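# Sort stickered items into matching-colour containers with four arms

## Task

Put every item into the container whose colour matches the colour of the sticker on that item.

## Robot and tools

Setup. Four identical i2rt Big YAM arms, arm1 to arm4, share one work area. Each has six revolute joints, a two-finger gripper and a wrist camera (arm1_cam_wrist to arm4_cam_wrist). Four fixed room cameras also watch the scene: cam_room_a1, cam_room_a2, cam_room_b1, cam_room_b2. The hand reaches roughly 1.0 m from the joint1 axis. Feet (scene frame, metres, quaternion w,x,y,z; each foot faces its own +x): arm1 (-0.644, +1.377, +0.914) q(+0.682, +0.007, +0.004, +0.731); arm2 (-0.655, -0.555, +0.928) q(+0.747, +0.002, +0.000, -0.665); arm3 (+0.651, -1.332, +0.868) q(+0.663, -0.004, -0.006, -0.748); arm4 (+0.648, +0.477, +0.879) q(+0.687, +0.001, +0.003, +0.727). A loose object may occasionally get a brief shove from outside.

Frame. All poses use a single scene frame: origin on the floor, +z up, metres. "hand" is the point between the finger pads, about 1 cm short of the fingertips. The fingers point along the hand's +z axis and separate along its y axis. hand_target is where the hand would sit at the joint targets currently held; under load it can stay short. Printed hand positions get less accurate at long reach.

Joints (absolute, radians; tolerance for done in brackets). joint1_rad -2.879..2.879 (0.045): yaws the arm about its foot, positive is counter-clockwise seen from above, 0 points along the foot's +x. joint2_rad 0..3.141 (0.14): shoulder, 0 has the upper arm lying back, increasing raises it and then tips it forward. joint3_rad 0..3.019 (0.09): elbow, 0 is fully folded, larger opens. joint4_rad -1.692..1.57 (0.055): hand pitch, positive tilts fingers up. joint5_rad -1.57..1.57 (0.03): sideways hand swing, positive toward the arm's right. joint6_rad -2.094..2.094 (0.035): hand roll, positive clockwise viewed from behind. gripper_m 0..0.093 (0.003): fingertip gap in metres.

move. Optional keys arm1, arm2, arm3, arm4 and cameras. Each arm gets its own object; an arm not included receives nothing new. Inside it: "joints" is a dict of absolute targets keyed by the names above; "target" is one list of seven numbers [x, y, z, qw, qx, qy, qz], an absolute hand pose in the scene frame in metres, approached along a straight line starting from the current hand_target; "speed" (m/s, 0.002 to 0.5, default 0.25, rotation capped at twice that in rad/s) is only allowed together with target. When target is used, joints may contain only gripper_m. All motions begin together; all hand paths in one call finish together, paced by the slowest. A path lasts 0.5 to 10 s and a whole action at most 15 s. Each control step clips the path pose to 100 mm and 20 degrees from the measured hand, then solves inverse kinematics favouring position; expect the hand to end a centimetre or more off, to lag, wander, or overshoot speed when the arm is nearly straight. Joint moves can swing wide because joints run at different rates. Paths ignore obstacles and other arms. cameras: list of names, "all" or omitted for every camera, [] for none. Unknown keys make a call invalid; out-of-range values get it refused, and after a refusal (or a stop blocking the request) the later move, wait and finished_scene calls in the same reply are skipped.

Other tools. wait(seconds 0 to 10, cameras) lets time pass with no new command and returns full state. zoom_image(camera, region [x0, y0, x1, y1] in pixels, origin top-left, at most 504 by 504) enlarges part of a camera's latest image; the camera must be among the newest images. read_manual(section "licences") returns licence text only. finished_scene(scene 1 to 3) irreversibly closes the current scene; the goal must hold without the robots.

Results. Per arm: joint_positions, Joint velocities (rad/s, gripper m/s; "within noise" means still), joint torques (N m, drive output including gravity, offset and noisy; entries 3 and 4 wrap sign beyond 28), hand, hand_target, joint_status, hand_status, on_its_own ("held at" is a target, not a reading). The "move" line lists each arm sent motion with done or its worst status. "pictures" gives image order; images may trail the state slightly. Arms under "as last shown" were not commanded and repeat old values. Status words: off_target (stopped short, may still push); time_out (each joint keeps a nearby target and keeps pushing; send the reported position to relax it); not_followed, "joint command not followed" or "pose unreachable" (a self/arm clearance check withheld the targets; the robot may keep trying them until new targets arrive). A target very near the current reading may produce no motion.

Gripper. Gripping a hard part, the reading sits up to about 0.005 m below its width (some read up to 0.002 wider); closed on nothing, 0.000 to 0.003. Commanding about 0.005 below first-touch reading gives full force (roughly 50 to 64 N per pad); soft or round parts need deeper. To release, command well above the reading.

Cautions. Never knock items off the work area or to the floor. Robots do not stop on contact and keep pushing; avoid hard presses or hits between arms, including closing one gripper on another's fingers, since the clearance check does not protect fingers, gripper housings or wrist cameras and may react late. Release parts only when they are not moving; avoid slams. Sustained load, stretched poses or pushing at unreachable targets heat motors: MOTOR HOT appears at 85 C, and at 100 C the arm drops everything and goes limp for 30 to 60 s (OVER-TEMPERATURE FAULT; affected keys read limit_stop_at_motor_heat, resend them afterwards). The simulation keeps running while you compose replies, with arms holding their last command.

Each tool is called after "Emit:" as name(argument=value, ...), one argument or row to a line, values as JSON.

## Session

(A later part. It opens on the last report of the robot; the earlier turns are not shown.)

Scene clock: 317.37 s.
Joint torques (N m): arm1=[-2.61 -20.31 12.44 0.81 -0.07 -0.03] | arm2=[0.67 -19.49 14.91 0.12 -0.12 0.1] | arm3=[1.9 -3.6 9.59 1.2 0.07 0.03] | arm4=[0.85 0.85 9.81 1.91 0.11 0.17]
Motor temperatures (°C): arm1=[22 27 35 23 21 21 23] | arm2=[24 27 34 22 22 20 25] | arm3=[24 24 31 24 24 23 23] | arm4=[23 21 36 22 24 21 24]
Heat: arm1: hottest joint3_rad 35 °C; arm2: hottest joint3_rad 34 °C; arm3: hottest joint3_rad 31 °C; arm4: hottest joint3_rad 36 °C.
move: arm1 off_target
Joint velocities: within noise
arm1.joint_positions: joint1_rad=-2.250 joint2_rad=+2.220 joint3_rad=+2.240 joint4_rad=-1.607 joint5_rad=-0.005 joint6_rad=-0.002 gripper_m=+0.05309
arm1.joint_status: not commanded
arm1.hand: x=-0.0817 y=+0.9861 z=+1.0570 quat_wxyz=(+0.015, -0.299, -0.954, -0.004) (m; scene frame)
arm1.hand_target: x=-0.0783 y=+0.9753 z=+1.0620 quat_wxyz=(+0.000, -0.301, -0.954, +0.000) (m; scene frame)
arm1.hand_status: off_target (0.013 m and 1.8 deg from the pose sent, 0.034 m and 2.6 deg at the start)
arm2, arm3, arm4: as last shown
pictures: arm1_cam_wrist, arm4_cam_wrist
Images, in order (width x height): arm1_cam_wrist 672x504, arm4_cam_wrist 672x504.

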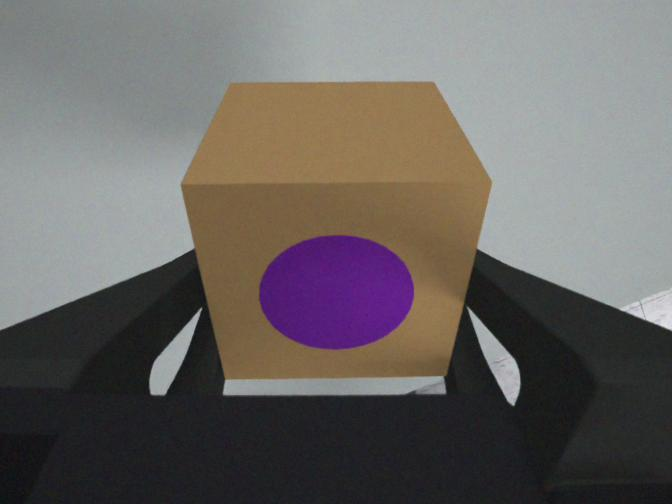

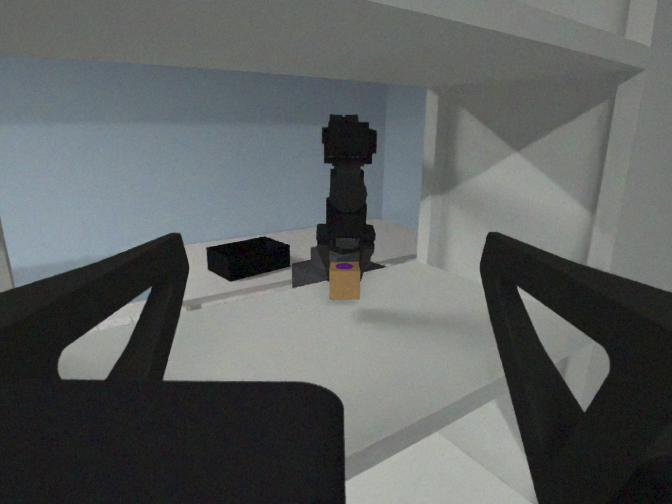

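Emit:
move(
  arm1={"target":[-0.078,0.973,1.050,0,0.3007,0.9537,0],"speed":0.04},
  cameras=["arm4_cam_wrist"],
)

Emit:
zoom_image(
  camera="arm4_cam_wrist",
  region=[280, 230, 440, 350],
)

Emit:
move(
  arm1={"target":[-0.078,0.973,1.041,0,0.3007,0.9537,0],"speed":0.04},
  cameras=["arm4_cam_wrist"],
)

Emit:
zoom_image(
  camera="arm4_cam_wrist",
  region=[280, 230, 440, 350],
)

Scene clock: 324.33 s.
Joint torques (N m): arm1=[-2.84 -19.55 10.48 0.84 -0.06 -0.06] | arm2=[0.73 -19.55 14.87 0.12 -0.14 0.11] | arm3=[1.79 -3.43 9.66 1.17 0.06 0.03] | arm4=[0.73 1.14 9.73 1.87 0.12 0.16]
Motor temperatures (°C): arm1=[22 27 35 23 21 21 23] | arm2=[24 27 34 22 22 20 25] | arm3=[24 24 31 24 24 23 23] | arm4=[23 21 36 22 24 21 24]
Heat: arm1: hottest joint3_rad 35 °C; arm2: hottest joint3_rad 34 °C; arm3: hottest joint3_rad 31 °C; arm4: hottest joint3_rad 36 °C.
move: arm1 off_target
Joint velocities: within noise
arm1.joint_positions: joint1_rad=-2.251 joint2_rad=+2.220 joint3_rad=+2.240 joint4_rad=-1.580 joint5_rad=-0.005 joint6_rad=-0.004 gripper_m=+0.05309
arm1.joint_status: not commanded
arm1.hand: x=-0.0768 y=+0.9815 z=+1.0569 quat_wxyz=(+0.002, -0.299, -0.954, +0.000) (m; scene frame)
arm1.hand_target: x=-0.0782 y=+0.9732 z=+1.0499 quat_wxyz=(+0.000, -0.301, -0.954, +0.000) (m; scene frame)
arm1.hand_status: off_target (0.011 m and 0.3 deg from the pose sent, 0.015 m and 1.8 deg at the start)
arm2.joint_positions: joint1_rad=-1.229 joint2_rad=+1.773 joint3_rad=+1.536 joint4_rad=-1.374 joint5_rad=+0.000 joint6_rad=-0.069 gripper_m=+0.06909
arm2.joint_status: not commanded
arm2.hand: x=-1.1270 y=-0.7882 z=+1.0790 quat_wxyz=(+0.005, -0.965, -0.261, -0.021) (m; scene frame)
arm2.hand_target: x=-1.1392 y=-0.7945 z=+1.1000 quat_wxyz=(+0.000, -0.966, -0.259, +0.000) (m; scene frame)
arm2.hand_status: not commanded
arm3, arm4: as last shown
pictures: arm4_cam_wrist
Images, in order (width x height): arm4_cam_wrist 672x504.

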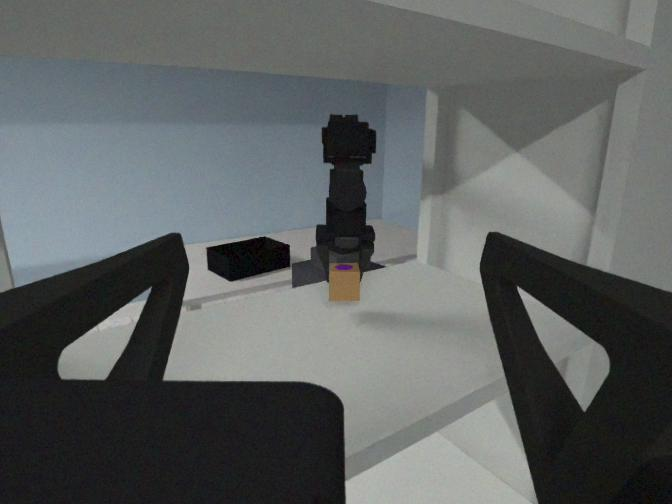

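Scaled by 3.150.

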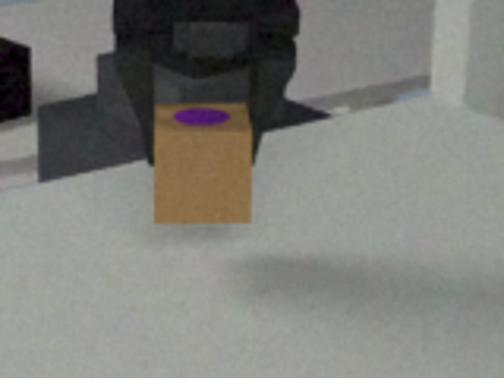

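Scene clock: 325.30 s.
Joint torques (N m): arm1=[-3.02 -19.6 10.71 0.96 -0.05 -0.02] | arm2=[0.62 -19.66 14.89 0.12 -0.13 0.11] | arm3=[1.96 -3.6 9.63 1.2 0.06 0.03] | arm4=[0.5 0.62 9.74 1.88 0.09 0.16]
Motor temperatures (°C): arm1=[22 27 35 23 21 21 23] | arm2=[24 27 34 22 22 20 25] | arm3=[24 24 31 24 24 23 23] | arm4=[23 21 36 22 24 21 24]
Heat: arm1: hottest joint3_rad 35 °C; arm2: hottest joint3_rad 34 °C; arm3: hottest joint3_rad 31 °C; arm4: hottest joint3_rad 36 °C.
move: arm1 off_target
Joint velocities: within noise
arm1.joint_positions: joint1_rad=-2.251 joint2_rad=+2.220 joint3_rad=+2.215 joint4_rad=-1.557 joint5_rad=-0.005 joint6_rad=-0.004 gripper_m=+0.05309
arm1.joint_status: not commanded
arm1.hand: x=-0.0773 y=+0.9817 z=+1.0473 quat_wxyz=(+0.003, -0.299, -0.954, +0.000) (m; scene frame)
arm1.hand_target: x=-0.0781 y=+0.9731 z=+1.0411 quat_wxyz=(+0.000, -0.301, -0.954, +0.000) (m; scene frame)
arm1.hand_status: off_target (0.011 m and 0.4 deg from the pose sent, 0.018 m and 0.3 deg at the start)
arm2, arm3, arm4: as last shown
pictures: arm4_cam_wrist
Images, in order (width x height): arm4_cam_wrist 672x504.

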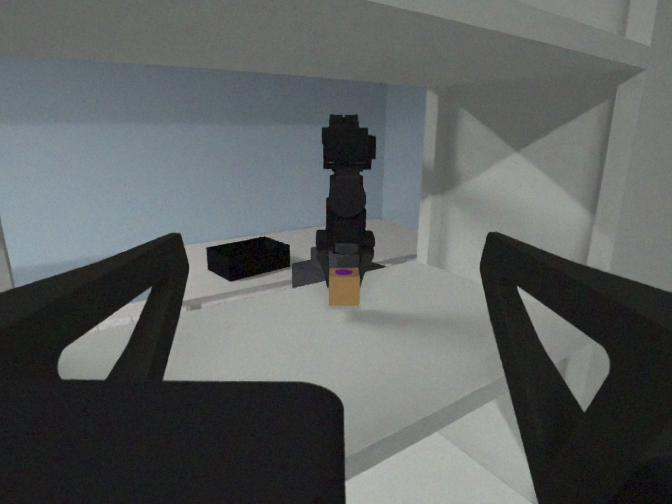

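Scaled by 3.150.

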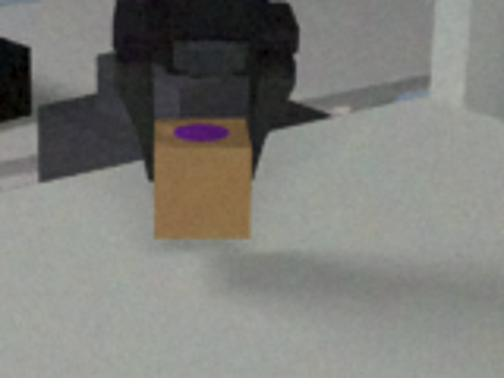

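Emit:
move(
  arm1={"target":[-0.078,0.973,1.034,0,0.3007,0.9537,0],"speed":0.04},
  cameras=["arm4_cam_wrist"],
)

Emit:
zoom_image(
  camera="arm4_cam_wrist",
  region=[280, 230, 440, 350],
)

Emit:
move(
  arm1={"target":[-0.078,0.973,1.027,0,0.3007,0.9537,0],"speed":0.04},
  cameras=["arm4_cam_wrist"],
)

Emit:
zoom_image(
  camera="arm4_cam_wrist",
  region=[280, 230, 440, 350],
)

Scene clock: 330.90 s.
Joint torques (N m): arm1=[-2.9 -19.96 10.63 0.98 -0.04 -0.04] | arm2=[0.62 -19.55 14.89 0.09 -0.13 0.11] | arm3=[1.9 -3.55 9.65 1.21 0.06 0.03] | arm4=[0.67 1.49 9.81 1.84 0.11 0.15]
Motor temperatures (°C): arm1=[22 27 35 23 21 21 23] | arm2=[24 27 35 22 22 20 25] | arm3=[24 24 31 24 24 23 23] | arm4=[23 21 36 22 24 21 24]
Heat: arm1: hottest joint3_rad 35 °C; arm2: hottest joint3_rad 35 °C; arm3: hottest joint3_rad 31 °C; arm4: hottest joint3_rad 36 °C.
move: arm1 off_target
Joint velocities: within noise
arm1.joint_positions: joint1_rad=-2.251 joint2_rad=+2.220 joint3_rad=+2.198 joint4_rad=-1.539 joint5_rad=-0.005 joint6_rad=-0.004 gripper_m=+0.05309
arm1.joint_status: not commanded
arm1.hand: x=-0.0772 y=+0.9816 z=+1.0409 quat_wxyz=(+0.002, -0.299, -0.954, +0.000) (m; scene frame)
arm1.hand_target: x=-0.0782 y=+0.9732 z=+1.0339 quat_wxyz=(+0.000, -0.301, -0.954, +0.000) (m; scene frame)
arm1.hand_status: off_target (0.011 m and 0.3 deg from the pose sent, 0.016 m and 0.4 deg at the start)
arm2, arm3, arm4: as last shown
pictures: arm4_cam_wrist
Images, in order (width x height): arm4_cam_wrist 672x504.

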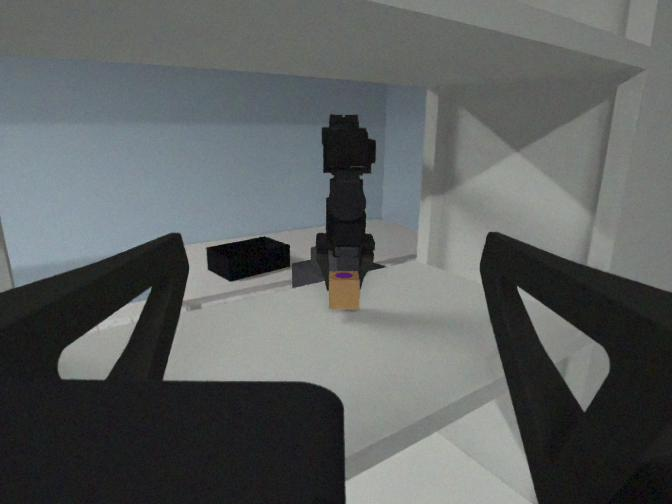

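Scaled by 3.150.

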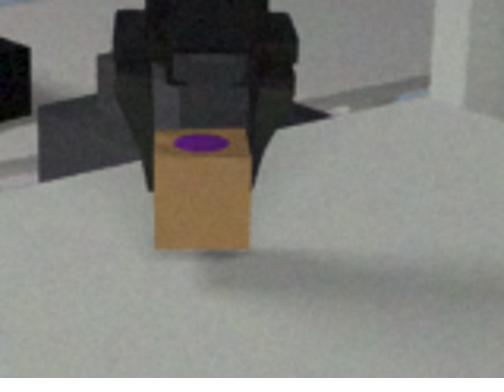

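Scene clock: 331.87 s.
Joint torques (N m): arm1=[-2.49 -19.84 10.58 1.07 -0.05 -0.04] | arm2=[0.79 -19.55 14.89 0.1 -0.13 0.11] | arm3=[1.96 -3.6 9.66 1.14 0.07 0.03] | arm4=[0.79 0.67 9.72 1.68 0.11 0.15]
Motor temperatures (°C): arm1=[22 27 35 23 21 21 23] | arm2=[24 27 35 22 22 20 25] | arm3=[24 24 31 24 24 23 23] | arm4=[23 21 37 22 24 21 24]
Heat: arm1: hottest joint3_rad 35 °C; arm2: hottest joint3_rad 35 °C; arm3: hottest joint3_rad 31 °C; arm4: hottest joint3_rad 37 °C.
move: arm1 off_target
Joint velocities: within noise
arm1.joint_positions: joint1_rad=-2.251 joint2_rad=+2.220 joint3_rad=+2.182 joint4_rad=-1.522 joint5_rad=-0.005 joint6_rad=-0.004 gripper_m=+0.05309
arm1.joint_status: not commanded
arm1.hand: x=-0.0771 y=+0.9815 z=+1.0347 quat_wxyz=(+0.002, -0.299, -0.954, +0.000) (m; scene frame)
arm1.hand_target: x=-0.0782 y=+0.9732 z=+1.0269 quat_wxyz=(+0.000, -0.301, -0.954, +0.000) (m; scene frame)
arm1.hand_status: off_target (0.011 m and 0.3 deg from the pose sent, 0.016 m and 0.3 deg at the start)
arm2, arm3, arm4: as last shown
pictures: arm4_cam_wrist
Images, in order (width x height): arm4_cam_wrist 672x504.

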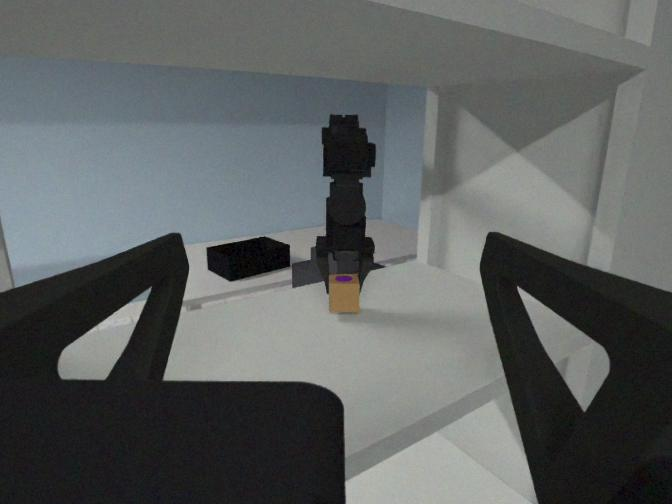

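Scaled by 3.150.

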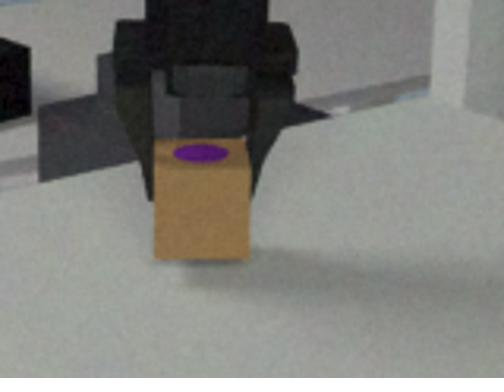

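Emit:
move(
  arm1={"target":[-0.078,0.973,1.022,0,0.3007,0.9537,0],"speed":0.04},
  cameras=["arm4_cam_wrist"],
)

Emit:
zoom_image(
  camera="arm4_cam_wrist",
  region=[280, 230, 440, 350],
)

Emit:
move(
  arm1={"target":[-0.078,0.973,1.017,0,0.3007,0.9537,0],"speed":0.04},
  cameras=["arm4_cam_wrist"],
)

Emit:
zoom_image(
  camera="arm4_cam_wrist",
  region=[280, 230, 440, 350],
)

Scene clock: 337.63 s.
Joint torques (N m): arm1=[-3.19 -20.07 10.63 0.91 -0.01 -0.04] | arm2=[0.73 -19.6 14.86 0.1 -0.13 0.1] | arm3=[1.96 -3.55 9.66 1.16 0.06 0.03] | arm4=[0.79 1.2 9.72 1.81 0.13 0.16]
Motor temperatures (°C): arm1=[22 27 35 23 21 21 23] | arm2=[24 27 35 22 22 20 25] | arm3=[24 24 31 24 24 23 23] | arm4=[23 21 37 22 24 21 24]
Heat: arm1: hottest joint3_rad 35 °C; arm2: hottest joint3_rad 35 °C; arm3: hottest joint3_rad 31 °C; arm4: hottest joint3_rad 37 °C.
move: arm1 off_target
Joint velocities: within noise
arm1.joint_positions: joint1_rad=-2.251 joint2_rad=+2.222 joint3_rad=+2.172 joint4_rad=-1.510 joint5_rad=-0.005 joint6_rad=-0.004 gripper_m=+0.05309
arm1.joint_status: not commanded
arm1.hand: x=-0.0771 y=+0.9814 z=+1.0298 quat_wxyz=(+0.002, -0.299, -0.954, +0.000) (m; scene frame)
arm1.hand_target: x=-0.0781 y=+0.9731 z=+1.0220 quat_wxyz=(+0.000, -0.301, -0.954, +0.000) (m; scene frame)
arm1.hand_status: off_target (0.012 m and 0.3 deg from the pose sent, 0.015 m and 0.3 deg at the start)
arm2, arm3, arm4: as last shown
pictures: arm4_cam_wrist
Images, in order (width x height): arm4_cam_wrist 672x504.

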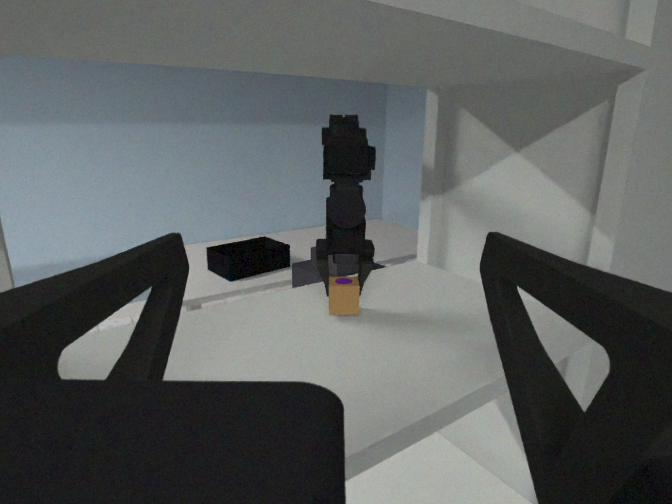

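Scaled by 3.150.

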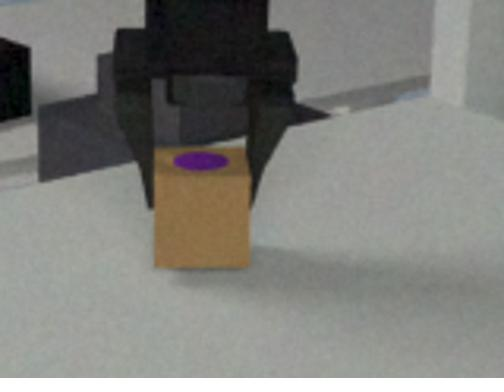

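Scene clock: 338.60 s.
Joint torques (N m): arm1=[-2.9 -19.43 10.78 0.88 0.01 -0.08] | arm2=[0.73 -19.66 14.89 0.12 -0.13 0.11] | arm3=[1.96 -3.43 9.65 1.21 0.06 0.02] | arm4=[0.97 0.62 9.83 1.89 0.11 0.17]
Motor temperatures (°C): arm1=[22 27 35 23 21 21 23] | arm2=[24 27 35 22 22 20 25] | arm3=[24 24 31 24 24 23 23] | arm4=[23 21 37 22 24 21 24]
Heat: arm1: hottest joint3_rad 35 °C; arm2: hottest joint3_rad 35 °C; arm3: hottest joint3_rad 31 °C; arm4: hottest joint3_rad 37 °C.
move: arm1 off_target
Joint velocities: within noise
arm1.joint_positions: joint1_rad=-2.251 joint2_rad=+2.223 joint3_rad=+2.161 joint4_rad=-1.498 joint5_rad=-0.005 joint6_rad=-0.004 gripper_m=+0.05309
arm1.joint_status: not commanded
arm1.hand: x=-0.0771 y=+0.9814 z=+1.0247 quat_wxyz=(+0.002, -0.299, -0.954, +0.000) (m; scene frame)
arm1.hand_target: x=-0.0782 y=+0.9732 z=+1.0170 quat_wxyz=(+0.000, -0.301, -0.954, +0.000) (m; scene frame)
arm1.hand_status: off_target (0.011 m and 0.3 deg from the pose sent, 0.015 m and 0.3 deg at the start)
arm2, arm4: as last shown
arm3.joint_positions: joint1_rad=+1.681 joint2_rad=+0.994 joint3_rad=+1.678 joint4_rad=-1.600 joint5_rad=-0.001 joint6_rad=-0.008 gripper_m=+0.09398
arm3.joint_status: not commanded
arm3.hand: x=+0.9681 y=-1.3281 z=+1.3992 quat_wxyz=(-0.322, +0.001, -0.947, +0.009) (m; scene frame)
arm3.hand_target: x=+0.9697 y=-1.3251 z=+1.4071 quat_wxyz=(-0.330, +0.002, -0.944, +0.007) (m; scene frame)
arm3.hand_status: not commanded
pictures: arm4_cam_wrist
Images, in order (width x height): arm4_cam_wrist 672x504.

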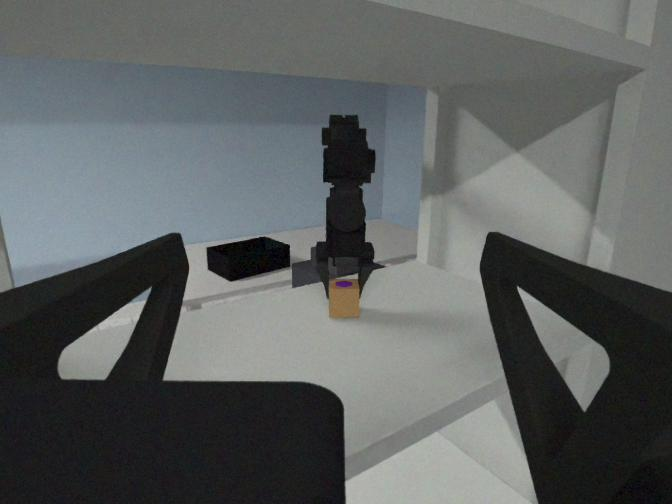

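Scaled by 3.150.

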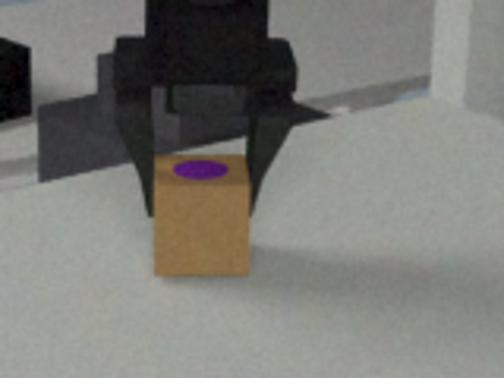

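Emit:
move(
  arm1={"target":[-0.078,0.973,1.011,0,0.3007,0.9537,0],"speed":0.04},
  cameras=["arm4_cam_wrist"],
)

Emit:
zoom_image(
  camera="arm4_cam_wrist",
  region=[280, 230, 440, 350],
)

Emit:
move(
  arm1={"target":[-0.078,0.973,1.006,0,0.3007,0.9537,0],"speed":0.04},
  cameras=["arm4_cam_wrist"],
)

Emit:
zoom_image(
  camera="arm4_cam_wrist",
  region=[280, 230, 440, 350],
)

Scene clock: 344.70 s.
Joint torques (N m): arm1=[-2.61 -19.55 10.15 0.98 -0.04 -0.06] | arm2=[0.79 -19.49 14.9 0.09 -0.13 0.11] | arm3=[1.96 -3.6 9.65 1.16 0.06 0.03] | arm4=[0.62 0.44 9.74 1.8 0.12 0.2]
Motor temperatures (°C): arm1=[22 28 34 23 21 21 23] | arm2=[24 27 35 22 22 20 25] | arm3=[24 24 31 24 24 23 23] | arm4=[23 21 37 22 24 21 24]
Heat: arm1: hottest joint3_rad 34 °C; arm2: hottest joint3_rad 35 °C; arm3: hottest joint3_rad 31 °C; arm4: hottest joint3_rad 37 °C.
move: arm1 off_target
Joint velocities: within noise
arm1.joint_positions: joint1_rad=-2.251 joint2_rad=+2.223 joint3_rad=+2.153 joint4_rad=-1.486 joint5_rad=-0.005 joint6_rad=-0.004 gripper_m=+0.05309
arm1.joint_status: not commanded
arm1.hand: x=-0.0765 y=+0.9809 z=+1.0218 quat_wxyz=(+0.000, -0.299, -0.954, +0.001) (m; scene frame)
arm1.hand_target: x=-0.0783 y=+0.9732 z=+1.0110 quat_wxyz=(+0.000, -0.301, -0.954, +0.000) (m; scene frame)
arm1.hand_status: off_target (0.014 m and 0.2 deg from the pose sent, 0.016 m and 0.3 deg at the start)
arm2, arm3: as last shown
arm4.joint_positions: joint1_rad=+0.902 joint2_rad=+0.264 joint3_rad=+0.348 joint4_rad=+0.283 joint5_rad=-0.001 joint6_rad=-0.012 gripper_m=+0.09402
arm4.joint_status: not commanded
arm4.hand: x=+0.4174 y=+0.6423 z=+1.2950 quat_wxyz=(-0.252, +0.540, -0.169, -0.786) (m; scene frame)
arm4.hand_target: x=+0.4225 y=+0.6396 z=+1.3035 quat_wxyz=(-0.251, +0.525, -0.169, -0.795) (m; scene frame)
arm4.hand_status: not commanded
pictures: arm4_cam_wrist
Images, in order (width x height): arm4_cam_wrist 672x504.

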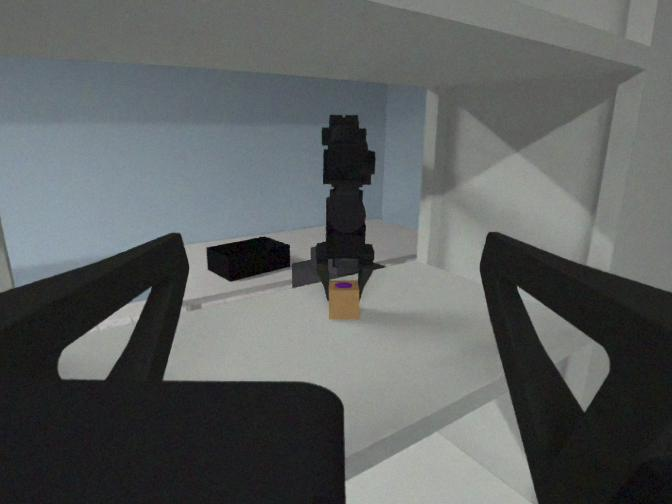

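Scaled by 3.150.

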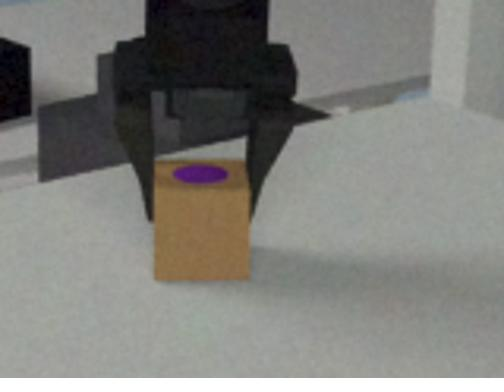

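Scene clock: 345.67 s.
Joint torques (N m): arm1=[-2.73 -19.6 9.36 1.29 -0.05 -0.05] | arm2=[0.79 -19.55 14.87 0.1 -0.13 0.11] | arm3=[2.14 -3.55 9.65 1.17 0.07 0.02] | arm4=[0.5 0.91 9.69 1.83 0.13 0.17]
Motor temperatures (°C): arm1=[22 28 34 23 21 21 23] | arm2=[24 27 35 22 22 20 25] | arm3=[24 24 31 24 24 23 23] | arm4=[23 21 37 22 24 21 24]
Heat: arm1: hottest joint3_rad 34 °C; arm2: hottest joint3_rad 35 °C; arm3: hottest joint3_rad 31 °C; arm4: hottest joint3_rad 37 °C.
move: arm1 off_target
Joint velocities: within noise
arm1.joint_positions: joint1_rad=-2.251 joint2_rad=+2.223 joint3_rad=+2.151 joint4_rad=-1.484 joint5_rad=-0.005 joint6_rad=-0.004 gripper_m=+0.05309
arm1.joint_status: not commanded
arm1.hand: x=-0.0764 y=+0.9809 z=+1.0211 quat_wxyz=(+0.000, -0.299, -0.954, +0.001) (m; scene frame)
arm1.hand_target: x=-0.0783 y=+0.9733 z=+1.0062 quat_wxyz=(+0.000, -0.301, -0.954, +0.000) (m; scene frame)
arm1.hand_status: off_target (0.017 m and 0.2 deg from the pose sent, 0.018 m and 0.2 deg at the start)
arm2, arm3, arm4: as last shown
pictures: arm4_cam_wrist
Images, in order (width x height): arm4_cam_wrist 672x504.

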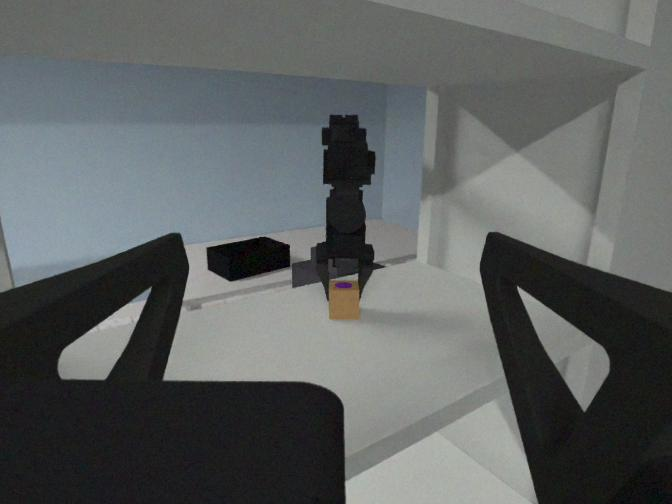

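Scaled by 3.150.

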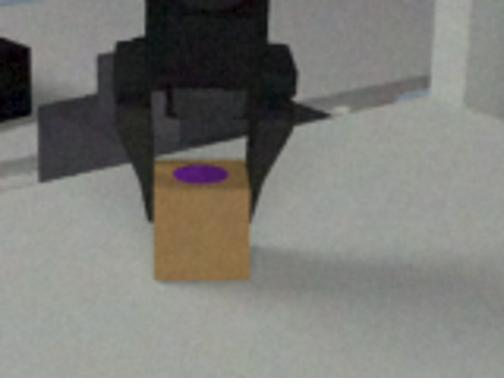

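Emit:
move(
  arm1={"joints":{"gripper_m":0.085}},
  cameras=[],
)

Emit:
move(
  arm1={"target":[-0.078,0.977,1.10,0,0.3007,0.9537,0],"speed":0.08},
  cameras=["arm4_cam_wrist","arm1_cam_wrist"],
)

Scene clock: 350.53 s.
Joint torques (N m): arm1=[-2.26 -19.19 10.65 0.88 0 -0.06] | arm2=[0.85 -19.49 14.89 0.1 -0.13 0.1] | arm3=[1.73 -3.55 9.66 1.14 0.07 0.03] | arm4=[0.97 0.5 9.61 1.85 0.12 0.17]
Motor temperatures (°C): arm1=[22 28 34 23 21 21 23] | arm2=[24 27 35 22 22 20 25] | arm3=[24 24 31 23 24 23 23] | arm4=[23 21 37 22 24 21 24]
Heat: arm1: hottest joint3_rad 34 °C; arm2: hottest joint3_rad 35 °C; arm3: hottest joint3_rad 31 °C; arm4: hottest joint3_rad 37 °C.
move: arm1 done
Joint velocities: within noise
arm1.joint_positions: joint1_rad=-2.251 joint2_rad=+2.224 joint3_rad=+2.140 joint4_rad=-1.472 joint5_rad=-0.006 joint6_rad=-0.004 gripper_m=+0.08496
arm1.joint_status: all done
arm1.hand: x=-0.0768 y=+0.9812 z=+1.0158 quat_wxyz=(+0.000, -0.299, -0.954, +0.001) (m; scene frame)
arm1.hand_target: x=-0.0783 y=+0.9733 z=+1.0062 quat_wxyz=(+0.000, -0.301, -0.954, +0.000) (m; scene frame)
arm1.hand_status: not commanded
arm2.joint_positions: joint1_rad=-1.229 joint2_rad=+1.773 joint3_rad=+1.536 joint4_rad=-1.374 joint5_rad=+0.000 joint6_rad=-0.069 gripper_m=+0.06909
arm2.joint_status: not commanded
arm2.hand: x=-1.1270 y=-0.7882 z=+1.0790 quat_wxyz=(+0.005, -0.965, -0.261, -0.021) (m; scene frame)
arm2.hand_target: x=-1.1392 y=-0.7945 z=+1.1000 quat_wxyz=(+0.000, -0.966, -0.259, +0.000) (m; scene frame)
arm2.hand_status: not commanded
arm3, arm4: as last shown
pictures: none
No camera images: "cameras" was empty.

Scene clock: 352.33 s.
Joint torques (N m): arm1=[-2.37 -19.37 15.42 -0.01 -0.04 -0.01] | arm2=[0.67 -19.66 14.86 0.12 -0.13 0.11] | arm3=[1.79 -3.49 9.63 1.16 0.06 0.03] | arm4=[0.32 0.91 9.66 1.78 0.11 0.15]
Motor temperatures (°C): arm1=[22 28 34 23 21 21 23] | arm2=[24 27 35 22 22 20 25] | arm3=[24 24 31 23 24 23 23] | arm4=[23 21 37 22 24 21 24]
Heat: arm1: hottest joint3_rad 34 °C; arm2: hottest joint3_rad 35 °C; arm3: hottest joint3_rad 31 °C; arm4: hottest joint3_rad 37 °C.
move: arm1 off_target
Joint velocities: within noise
arm1.joint_positions: joint1_rad=-2.251 joint2_rad=+2.224 joint3_rad=+2.311 joint4_rad=-1.684 joint5_rad=-0.006 joint6_rad=-0.004 gripper_m=+0.08496
arm1.joint_status: not commanded
arm1.hand: x=-0.0840 y=+0.9868 z=+1.0815 quat_wxyz=(+0.019, -0.299, -0.954, -0.006) (m; scene frame)
arm1.hand_target: x=-0.0789 y=+0.9777 z=+1.0999 quat_wxyz=(-0.001, -0.301, -0.954, +0.000) (m; scene frame)
arm1.hand_status: off_target (0.022 m and 2.3 deg from the pose sent, 0.084 m and 0.2 deg at the start)
arm2, arm3, arm4: as last shown
pictures: arm1_cam_wrist, arm4_cam_wrist
Images, in order (width x height): arm1_cam_wrist 672x504, arm4_cam_wrist 672x504.

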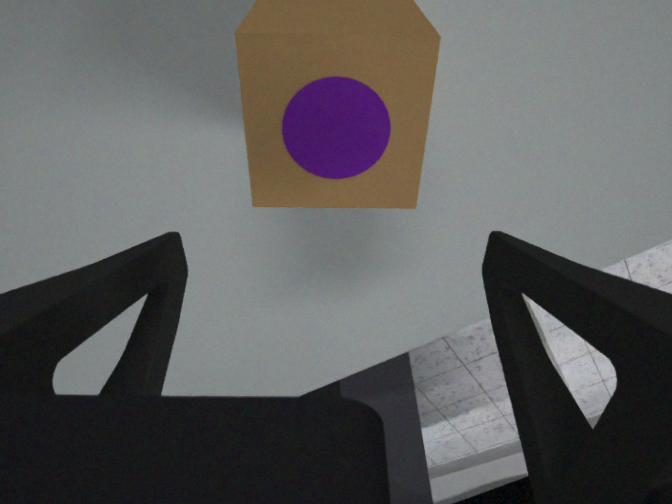

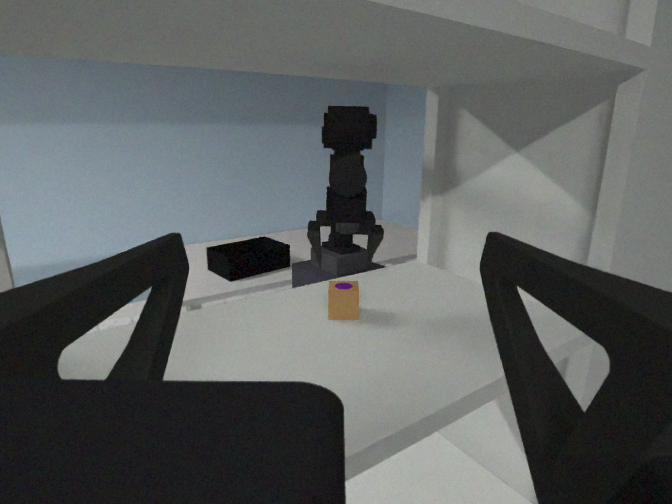

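Emit:
move(
  arm1={"target":[-0.43,1.235,1.16,0,0.3007,0.9537,0],"speed":0.2},
  arm4={"target":[-0.0138,0.937,1.14,-0.1072,0.8907,-0.2791,-0.3419],"speed":0.2},
  cameras=["arm4_cam_wrist","arm1_cam_wrist","cam_room_b2"],
)

Scene clock: 373.73 s.
Joint torques (N m): arm1=[-1.03 -2.78 10.54 0.24 -0.01 0.12] | arm2=[0.73 -19.55 14.89 0.1 -0.13 0.11] | arm3=[1.85 -3.37 9.63 1.14 0.07 0.02] | arm4=[1.55 -22.53 13.46 0.72 0.15 0.13]
Motor temperatures (°C): arm1=[21 29 35 23 21 21 22] | arm2=[24 27 35 22 22 20 25] | arm3=[24 24 31 23 24 23 23] | arm4=[23 22 37 22 24 21 24]
Heat: arm1: hottest joint3_rad 35 °C; arm2: hottest joint3_rad 35 °C; arm3: hottest joint3_rad 31 °C; arm4: hottest joint3_rad 37 °C.
move: arm1 done; arm4 off_target
Joint velocities: within noise
arm1.joint_positions: joint1_rad=-2.247 joint2_rad=+0.983 joint3_rad=+1.012 joint4_rad=-1.579 joint5_rad=-0.006 joint6_rad=+0.006 gripper_m=+0.08496
arm1.joint_status: not commanded
arm1.hand: x=-0.4299 y=+1.2312 z=+1.1591 quat_wxyz=(-0.003, -0.302, -0.953, +0.002) (m; scene frame)
arm1.hand_target: x=-0.4301 y=+1.2350 z=+1.1600 quat_wxyz=(+0.000, -0.301, -0.954, +0.000) (m; scene frame)
arm1.hand_status: done (0.004 m and 0.5 deg from the pose sent, 0.433 m and 2.3 deg at the start)
arm2, arm3: as last shown
arm4.joint_positions: joint1_rad=+0.902 joint2_rad=+2.031 joint3_rad=+2.023 joint4_rad=-0.849 joint5_rad=+0.004 joint6_rad=-0.012 gripper_m=+0.09402
arm4.joint_status: not commanded
arm4.hand: x=-0.0001 y=+0.9352 z=+1.1315 quat_wxyz=(-0.107, +0.894, -0.278, -0.334) (m; scene frame)
arm4.hand_target: x=-0.0132 y=+0.9363 z=+1.1401 quat_wxyz=(-0.107, +0.891, -0.279, -0.343) (m; scene frame)
arm4.hand_status: off_target (0.016 m and 1.0 deg from the pose sent, 0.545 m and 69.2 deg at the start)
pictures: arm1_cam_wrist, arm4_cam_wrist, cam_room_b2
Images, in order (width x height): arm1_cam_wrist 672x504, arm4_cam_wrist 672x504, cam_room_b2 672x504.

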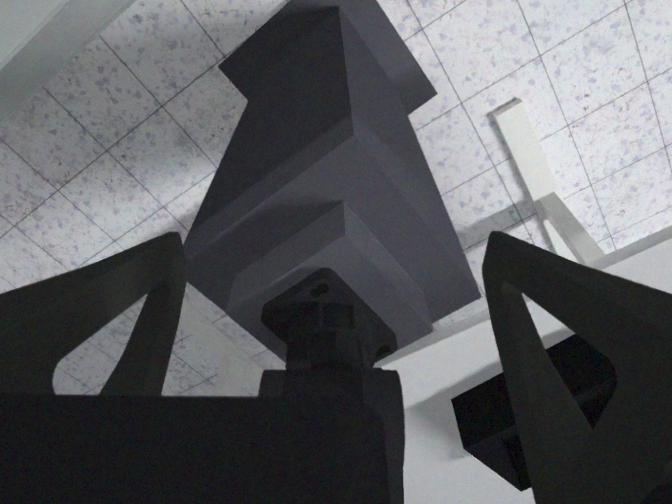

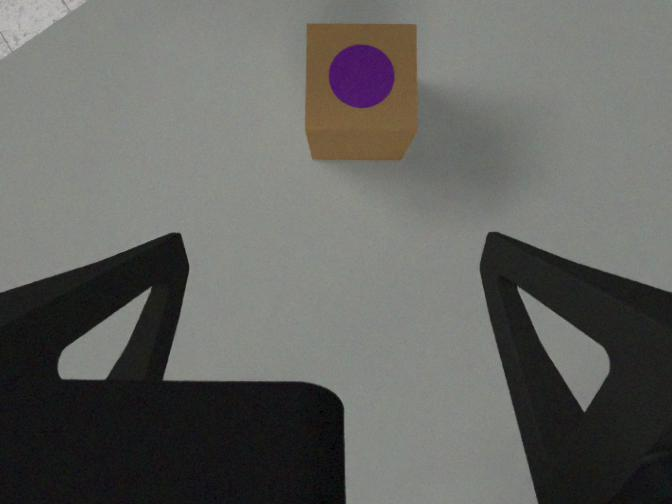

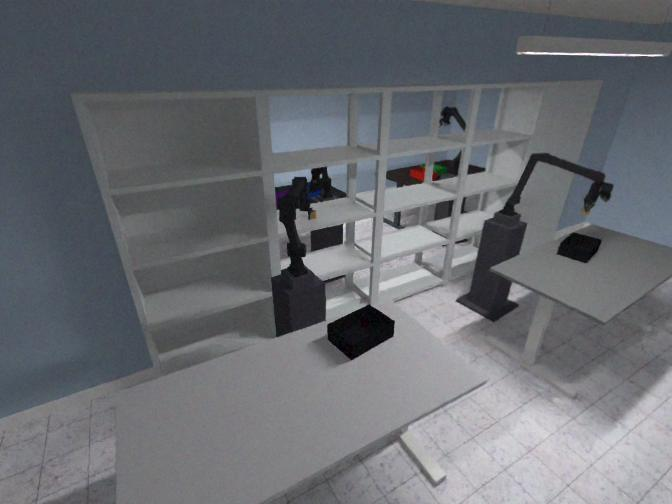

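Emit:
move(
  arm4={"target":[-0.058,0.988,1.065,-0.1104,0.8882,-0.2876,-0.341],"speed":0.08},
  cameras=["arm4_cam_wrist"],
)

Scene clock: 387.97 s.
Joint torques (N m): arm1=[-0.62 -2.55 10.44 0.01 0.02 0.07] | arm2=[0.73 -19.55 14.84 0.08 -0.14 0.1] | arm3=[2.02 -3.43 9.63 1.2 0.06 0.02] | arm4=[0.38 -24.47 13.45 1.4 0.14 0.13]
Motor temperatures (°C): arm1=[21 28 35 23 21 21 22] | arm2=[24 27 35 22 22 20 25] | arm3=[24 24 31 23 24 23 23] | arm4=[23 22 37 22 24 21 24]
Heat: arm1: hottest joint3_rad 35 °C; arm2: hottest joint3_rad 35 °C; arm3: hottest joint3_rad 31 °C; arm4: hottest joint3_rad 37 °C.
move: arm4 off_target
Joint velocities: within noise
arm1, arm2, arm3: as last shown
arm1.joint_positions: joint1_rad=-2.247 joint2_rad=+0.983 joint3_rad=+1.012 joint4_rad=-1.579 joint5_rad=-0.006 joint6_rad=+0.007 gripper_m=+0.08496
arm4.joint_positions: joint1_rad=+0.900 joint2_rad=+2.259 joint3_rad=+2.234 joint4_rad=-0.842 joint5_rad=+0.004 joint6_rad=-0.012 gripper_m=+0.09402
arm4.joint_status: not commanded
arm4.hand: x=-0.0498 y=+0.9724 z=+1.0631 quat_wxyz=(-0.106, +0.896, -0.280, -0.329) (m; scene frame)
arm4.hand_target: x=-0.0568 y=+0.9871 z=+1.0649 quat_wxyz=(-0.110, +0.888, -0.287, -0.341) (m; scene frame)
arm4.hand_status: off_target (0.018 m and 1.9 deg from the pose sent, 0.103 m and 1.6 deg at the start)
pictures: arm4_cam_wrist
Images, in order (width x height): arm4_cam_wrist 672x504.

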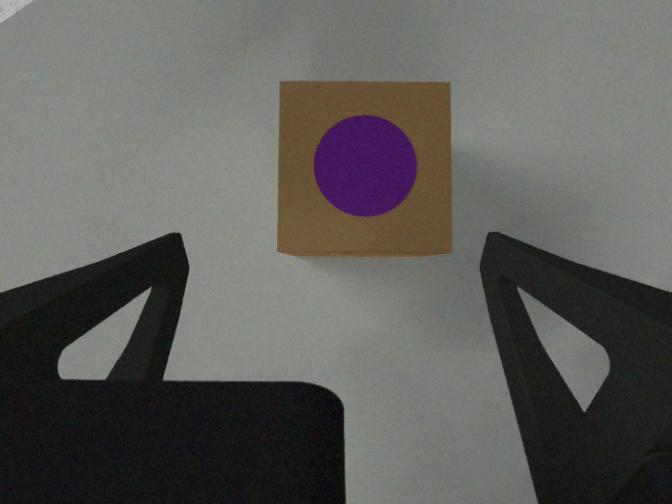

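Emit:
move(
  arm4={"target":[-0.066,1.013,1.03,-0.1104,0.8882,-0.2876,-0.341],"speed":0.06},
  cameras=["arm4_cam_wrist"],
)

Scene clock: 395.40 s.
Joint torques (N m): arm1=[-0.21 -2.61 10.51 0.08 0 0.11] | arm2=[0.62 -19.6 14.9 0.1 -0.14 0.11] | arm3=[1.73 -3.66 9.68 1.18 0.06 0.03] | arm4=[0.32 -25.76 13.35 1.37 -0.03 0.03]
Motor temperatures (°C): arm1=[21 27 35 23 21 21 22] | arm2=[24 27 36 22 22 20 25] | arm3=[24 24 31 23 24 23 23] | arm4=[23 23 40 22 24 21 24]
Heat: arm1: hottest joint3_rad 35 °C; arm2: hottest joint3_rad 36 °C; arm3: hottest joint3_rad 31 °C; arm4: hottest joint3_rad 40 °C.
move: arm4 off_target
Joint velocities: within noise
arm1, arm2, arm3: as last shown
arm4.joint_positions: joint1_rad=+0.876 joint2_rad=+2.354 joint3_rad=+2.316 joint4_rad=-0.830 joint5_rad=-0.004 joint6_rad=-0.012 gripper_m=+0.09402
arm4.joint_status: not commanded
arm4.hand: x=-0.0566 y=+1.0006 z=+1.0298 quat_wxyz=(-0.106, +0.893, -0.289, -0.329) (m; scene frame)
arm4.hand_target: x=-0.0649 y=+1.0121 z=+1.0300 quat_wxyz=(-0.111, +0.888, -0.287, -0.341) (m; scene frame)
arm4.hand_status: off_target (0.016 m and 1.6 deg from the pose sent, 0.055 m and 1.9 deg at the start)
pictures: arm4_cam_wrist
Images, in order (width x height): arm4_cam_wrist 672x504.

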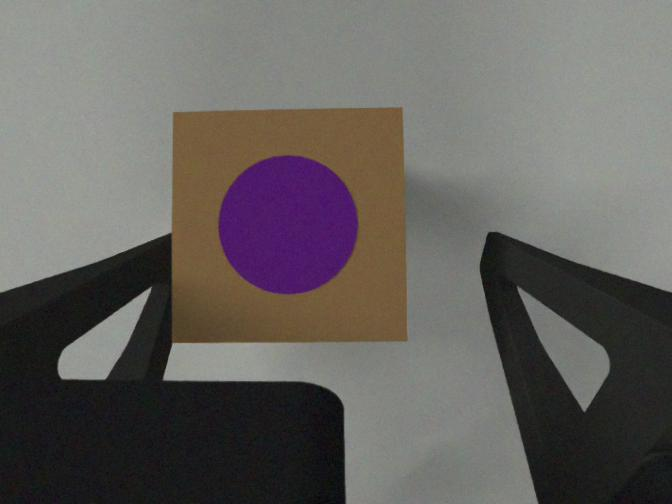

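Emit:
move(
  arm4={"joints":{"gripper_m":0.04}},
  cameras=["arm4_cam_wrist"],
)

Scene clock: 401.83 s.
Joint torques (N m): arm1=[-1.08 -2.73 10.5 0.08 -0.01 0.11] | arm2=[0.73 -19.66 14.87 0.1 -0.13 0.11] | arm3=[1.9 -3.43 9.63 1.18 0.07 0.03] | arm4=[0.56 -25.88 13.34 1.37 0 0]
Motor temperatures (°C): arm1=[21 27 35 23 21 21 22] | arm2=[24 27 36 22 22 20 25] | arm3=[24 24 31 23 24 23 23] | arm4=[23 23 40 22 24 21 24]
Heat: arm1: hottest joint3_rad 35 °C; arm2: hottest joint3_rad 36 °C; arm3: hottest joint3_rad 31 °C; arm4: hottest joint3_rad 40 °C.
move: arm4 off_target
Joint velocities: within noise
arm1, arm2: as last shown
arm3.joint_positions: joint1_rad=+1.681 joint2_rad=+0.994 joint3_rad=+1.678 joint4_rad=-1.600 joint5_rad=-0.001 joint6_rad=-0.008 gripper_m=+0.09398
arm3.joint_status: not commanded
arm3.hand: x=+0.9681 y=-1.3281 z=+1.3992 quat_wxyz=(-0.322, +0.001, -0.947, +0.009) (m; scene frame)
arm3.hand_target: x=+0.9697 y=-1.3251 z=+1.4071 quat_wxyz=(-0.330, +0.002, -0.944, +0.007) (m; scene frame)
arm3.hand_status: not commanded
arm4.joint_positions: joint1_rad=+0.876 joint2_rad=+2.354 joint3_rad=+2.318 joint4_rad=-0.830 joint5_rad=-0.006 joint6_rad=-0.012 gripper_m=+0.05376
arm4.joint_status: gripper_m off_target (ended at +0.05378, target +0.04000)
arm4.hand: x=-0.0570 y=+1.0006 z=+1.0303 quat_wxyz=(-0.106, +0.893, -0.289, -0.329) (m; scene frame)
arm4.hand_target: x=-0.0650 y=+1.0121 z=+1.0301 quat_wxyz=(-0.111, +0.888, -0.287, -0.342) (m; scene frame)
arm4.hand_status: not commanded
pictures: arm4_cam_wrist
Images, in order (width x height): arm4_cam_wrist 672x504.

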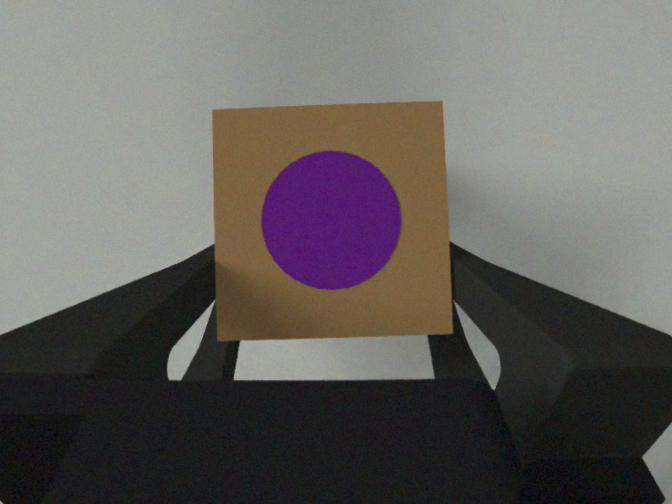

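Emit:
move(
  arm4={"target":[-0.055,1.0,1.11,-0.1104,0.8882,-0.2876,-0.341],"speed":0.12},
  cameras=["arm4_cam_wrist"],
)

Emit:
move(
  arm4={"target":[0.39,0.67,1.17,-0.1104,0.8882,-0.2876,-0.341],"speed":0.2},
  cameras=["arm4_cam_wrist","cam_room_a2"],
)

Scene clock: 423.07 s.
Joint torques (N m): arm1=[-0.32 -2.49 10.47 0.17 0.01 0.12] | arm2=[0.73 -19.55 14.89 0.13 -0.13 0.1] | arm3=[1.9 -3.43 9.62 1.21 0.06 0.02] | arm4=[1.08 -30.45 13.71 0.75 0.15 0.03]
Motor temperatures (°C): arm1=[21 26 34 23 21 21 22] | arm2=[24 27 36 22 22 20 25] | arm3=[24 24 31 23 24 23 23] | arm4=[23 26 45 22 24 21 25]
Heat: arm1: hottest joint3_rad 34 °C; arm2: hottest joint3_rad 36 °C; arm3: hottest joint3_rad 31 °C; arm4: hottest joint3_rad 45 °C.
move: arm4 off_target
Joint velocities: within noise
arm1, arm2, arm3: as last shown
arm4.joint_positions: joint1_rad=+0.876 joint2_rad=+2.346 joint3_rad=+2.406 joint4_rad=-0.967 joint5_rad=-0.006 joint6_rad=-0.012 gripper_m=+0.05376
arm4.joint_status: not commanded
arm4.hand: x=-0.0488 y=+0.9947 z=+1.0628 quat_wxyz=(-0.099, +0.899, -0.291, -0.311) (m; scene frame)
arm4.hand_target: x=-0.0531 y=+0.9984 z=+1.1098 quat_wxyz=(-0.111, +0.888, -0.288, -0.342) (m; scene frame)
arm4.hand_status: off_target (0.048 m and 3.9 deg from the pose sent, 0.080 m and 1.6 deg at the start)
pictures: arm4_cam_wrist
Images, in order (width x height): arm4_cam_wrist 672x504.

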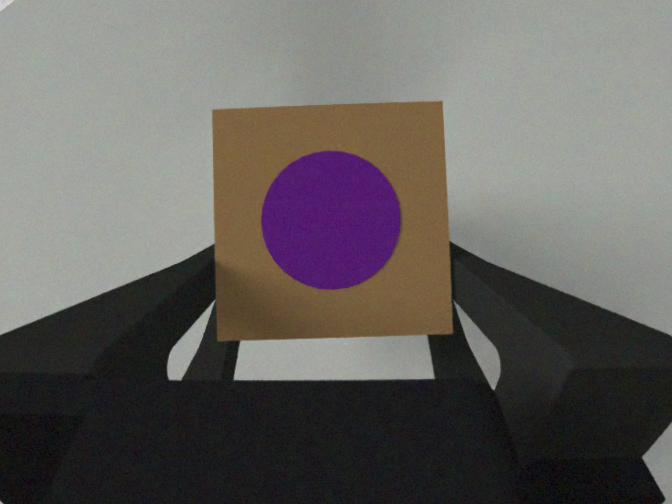

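Scene clock: 426.40 s.
Joint torques (N m): arm1=[-0.67 -2.78 10.4 0.12 0.02 0.12] | arm2=[0.73 -19.6 14.9 0.1 -0.13 0.11] | arm3=[1.85 -3.49 9.63 1.14 0.07 0.03] | arm4=[0.79 -1.67 9.47 0.75 0.17 0.08]
Motor temperatures (°C): arm1=[21 26 34 23 21 21 22] | arm2=[24 27 36 22 22 20 25] | arm3=[24 24 31 23 24 23 23] | arm4=[23 26 44 22 24 21 26]
Heat: arm1: hottest joint3_rad 34 °C; arm2: hottest joint3_rad 36 °C; arm3: hottest joint3_rad 31 °C; arm4: hottest joint3_rad 44 °C.
move: arm4 done
Joint velocities: within noise
arm1, arm2, arm3: as last shown
arm4.joint_positions: joint1_rad=+0.876 joint2_rad=+0.705 joint3_rad=+0.827 joint4_rad=-0.947 joint5_rad=-0.006 joint6_rad=-0.012 gripper_m=+0.05376
arm4.joint_status: not commanded
arm4.hand: x=+0.3892 y=+0.6706 z=+1.1736 quat_wxyz=(-0.112, +0.886, -0.286, -0.348) (m; scene frame)
arm4.hand_target: x=+0.3900 y=+0.6700 z=+1.1699 quat_wxyz=(-0.110, +0.888, -0.288, -0.341) (m; scene frame)
arm4.hand_status: done (0.004 m and 0.9 deg from the pose sent, 0.556 m and 3.9 deg at the start)
pictures: arm4_cam_wrist, cam_room_a2
Images, in order (width x height): arm4_cam_wrist 672x504, cam_room_a2 672x504.

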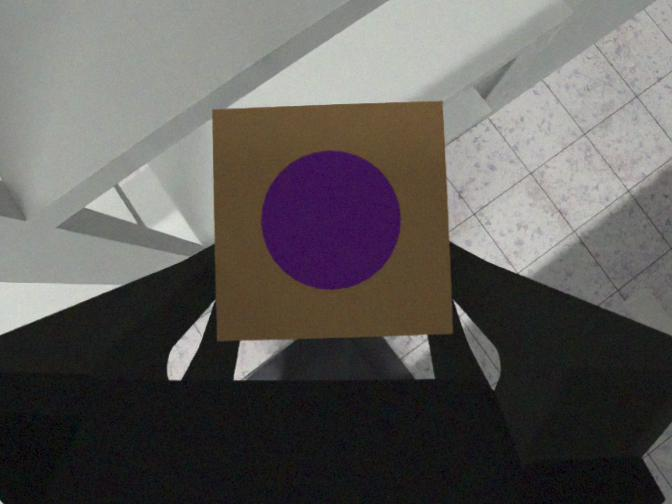

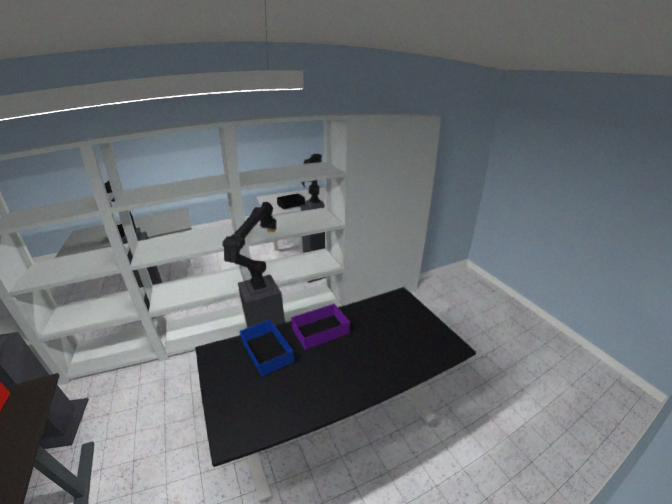

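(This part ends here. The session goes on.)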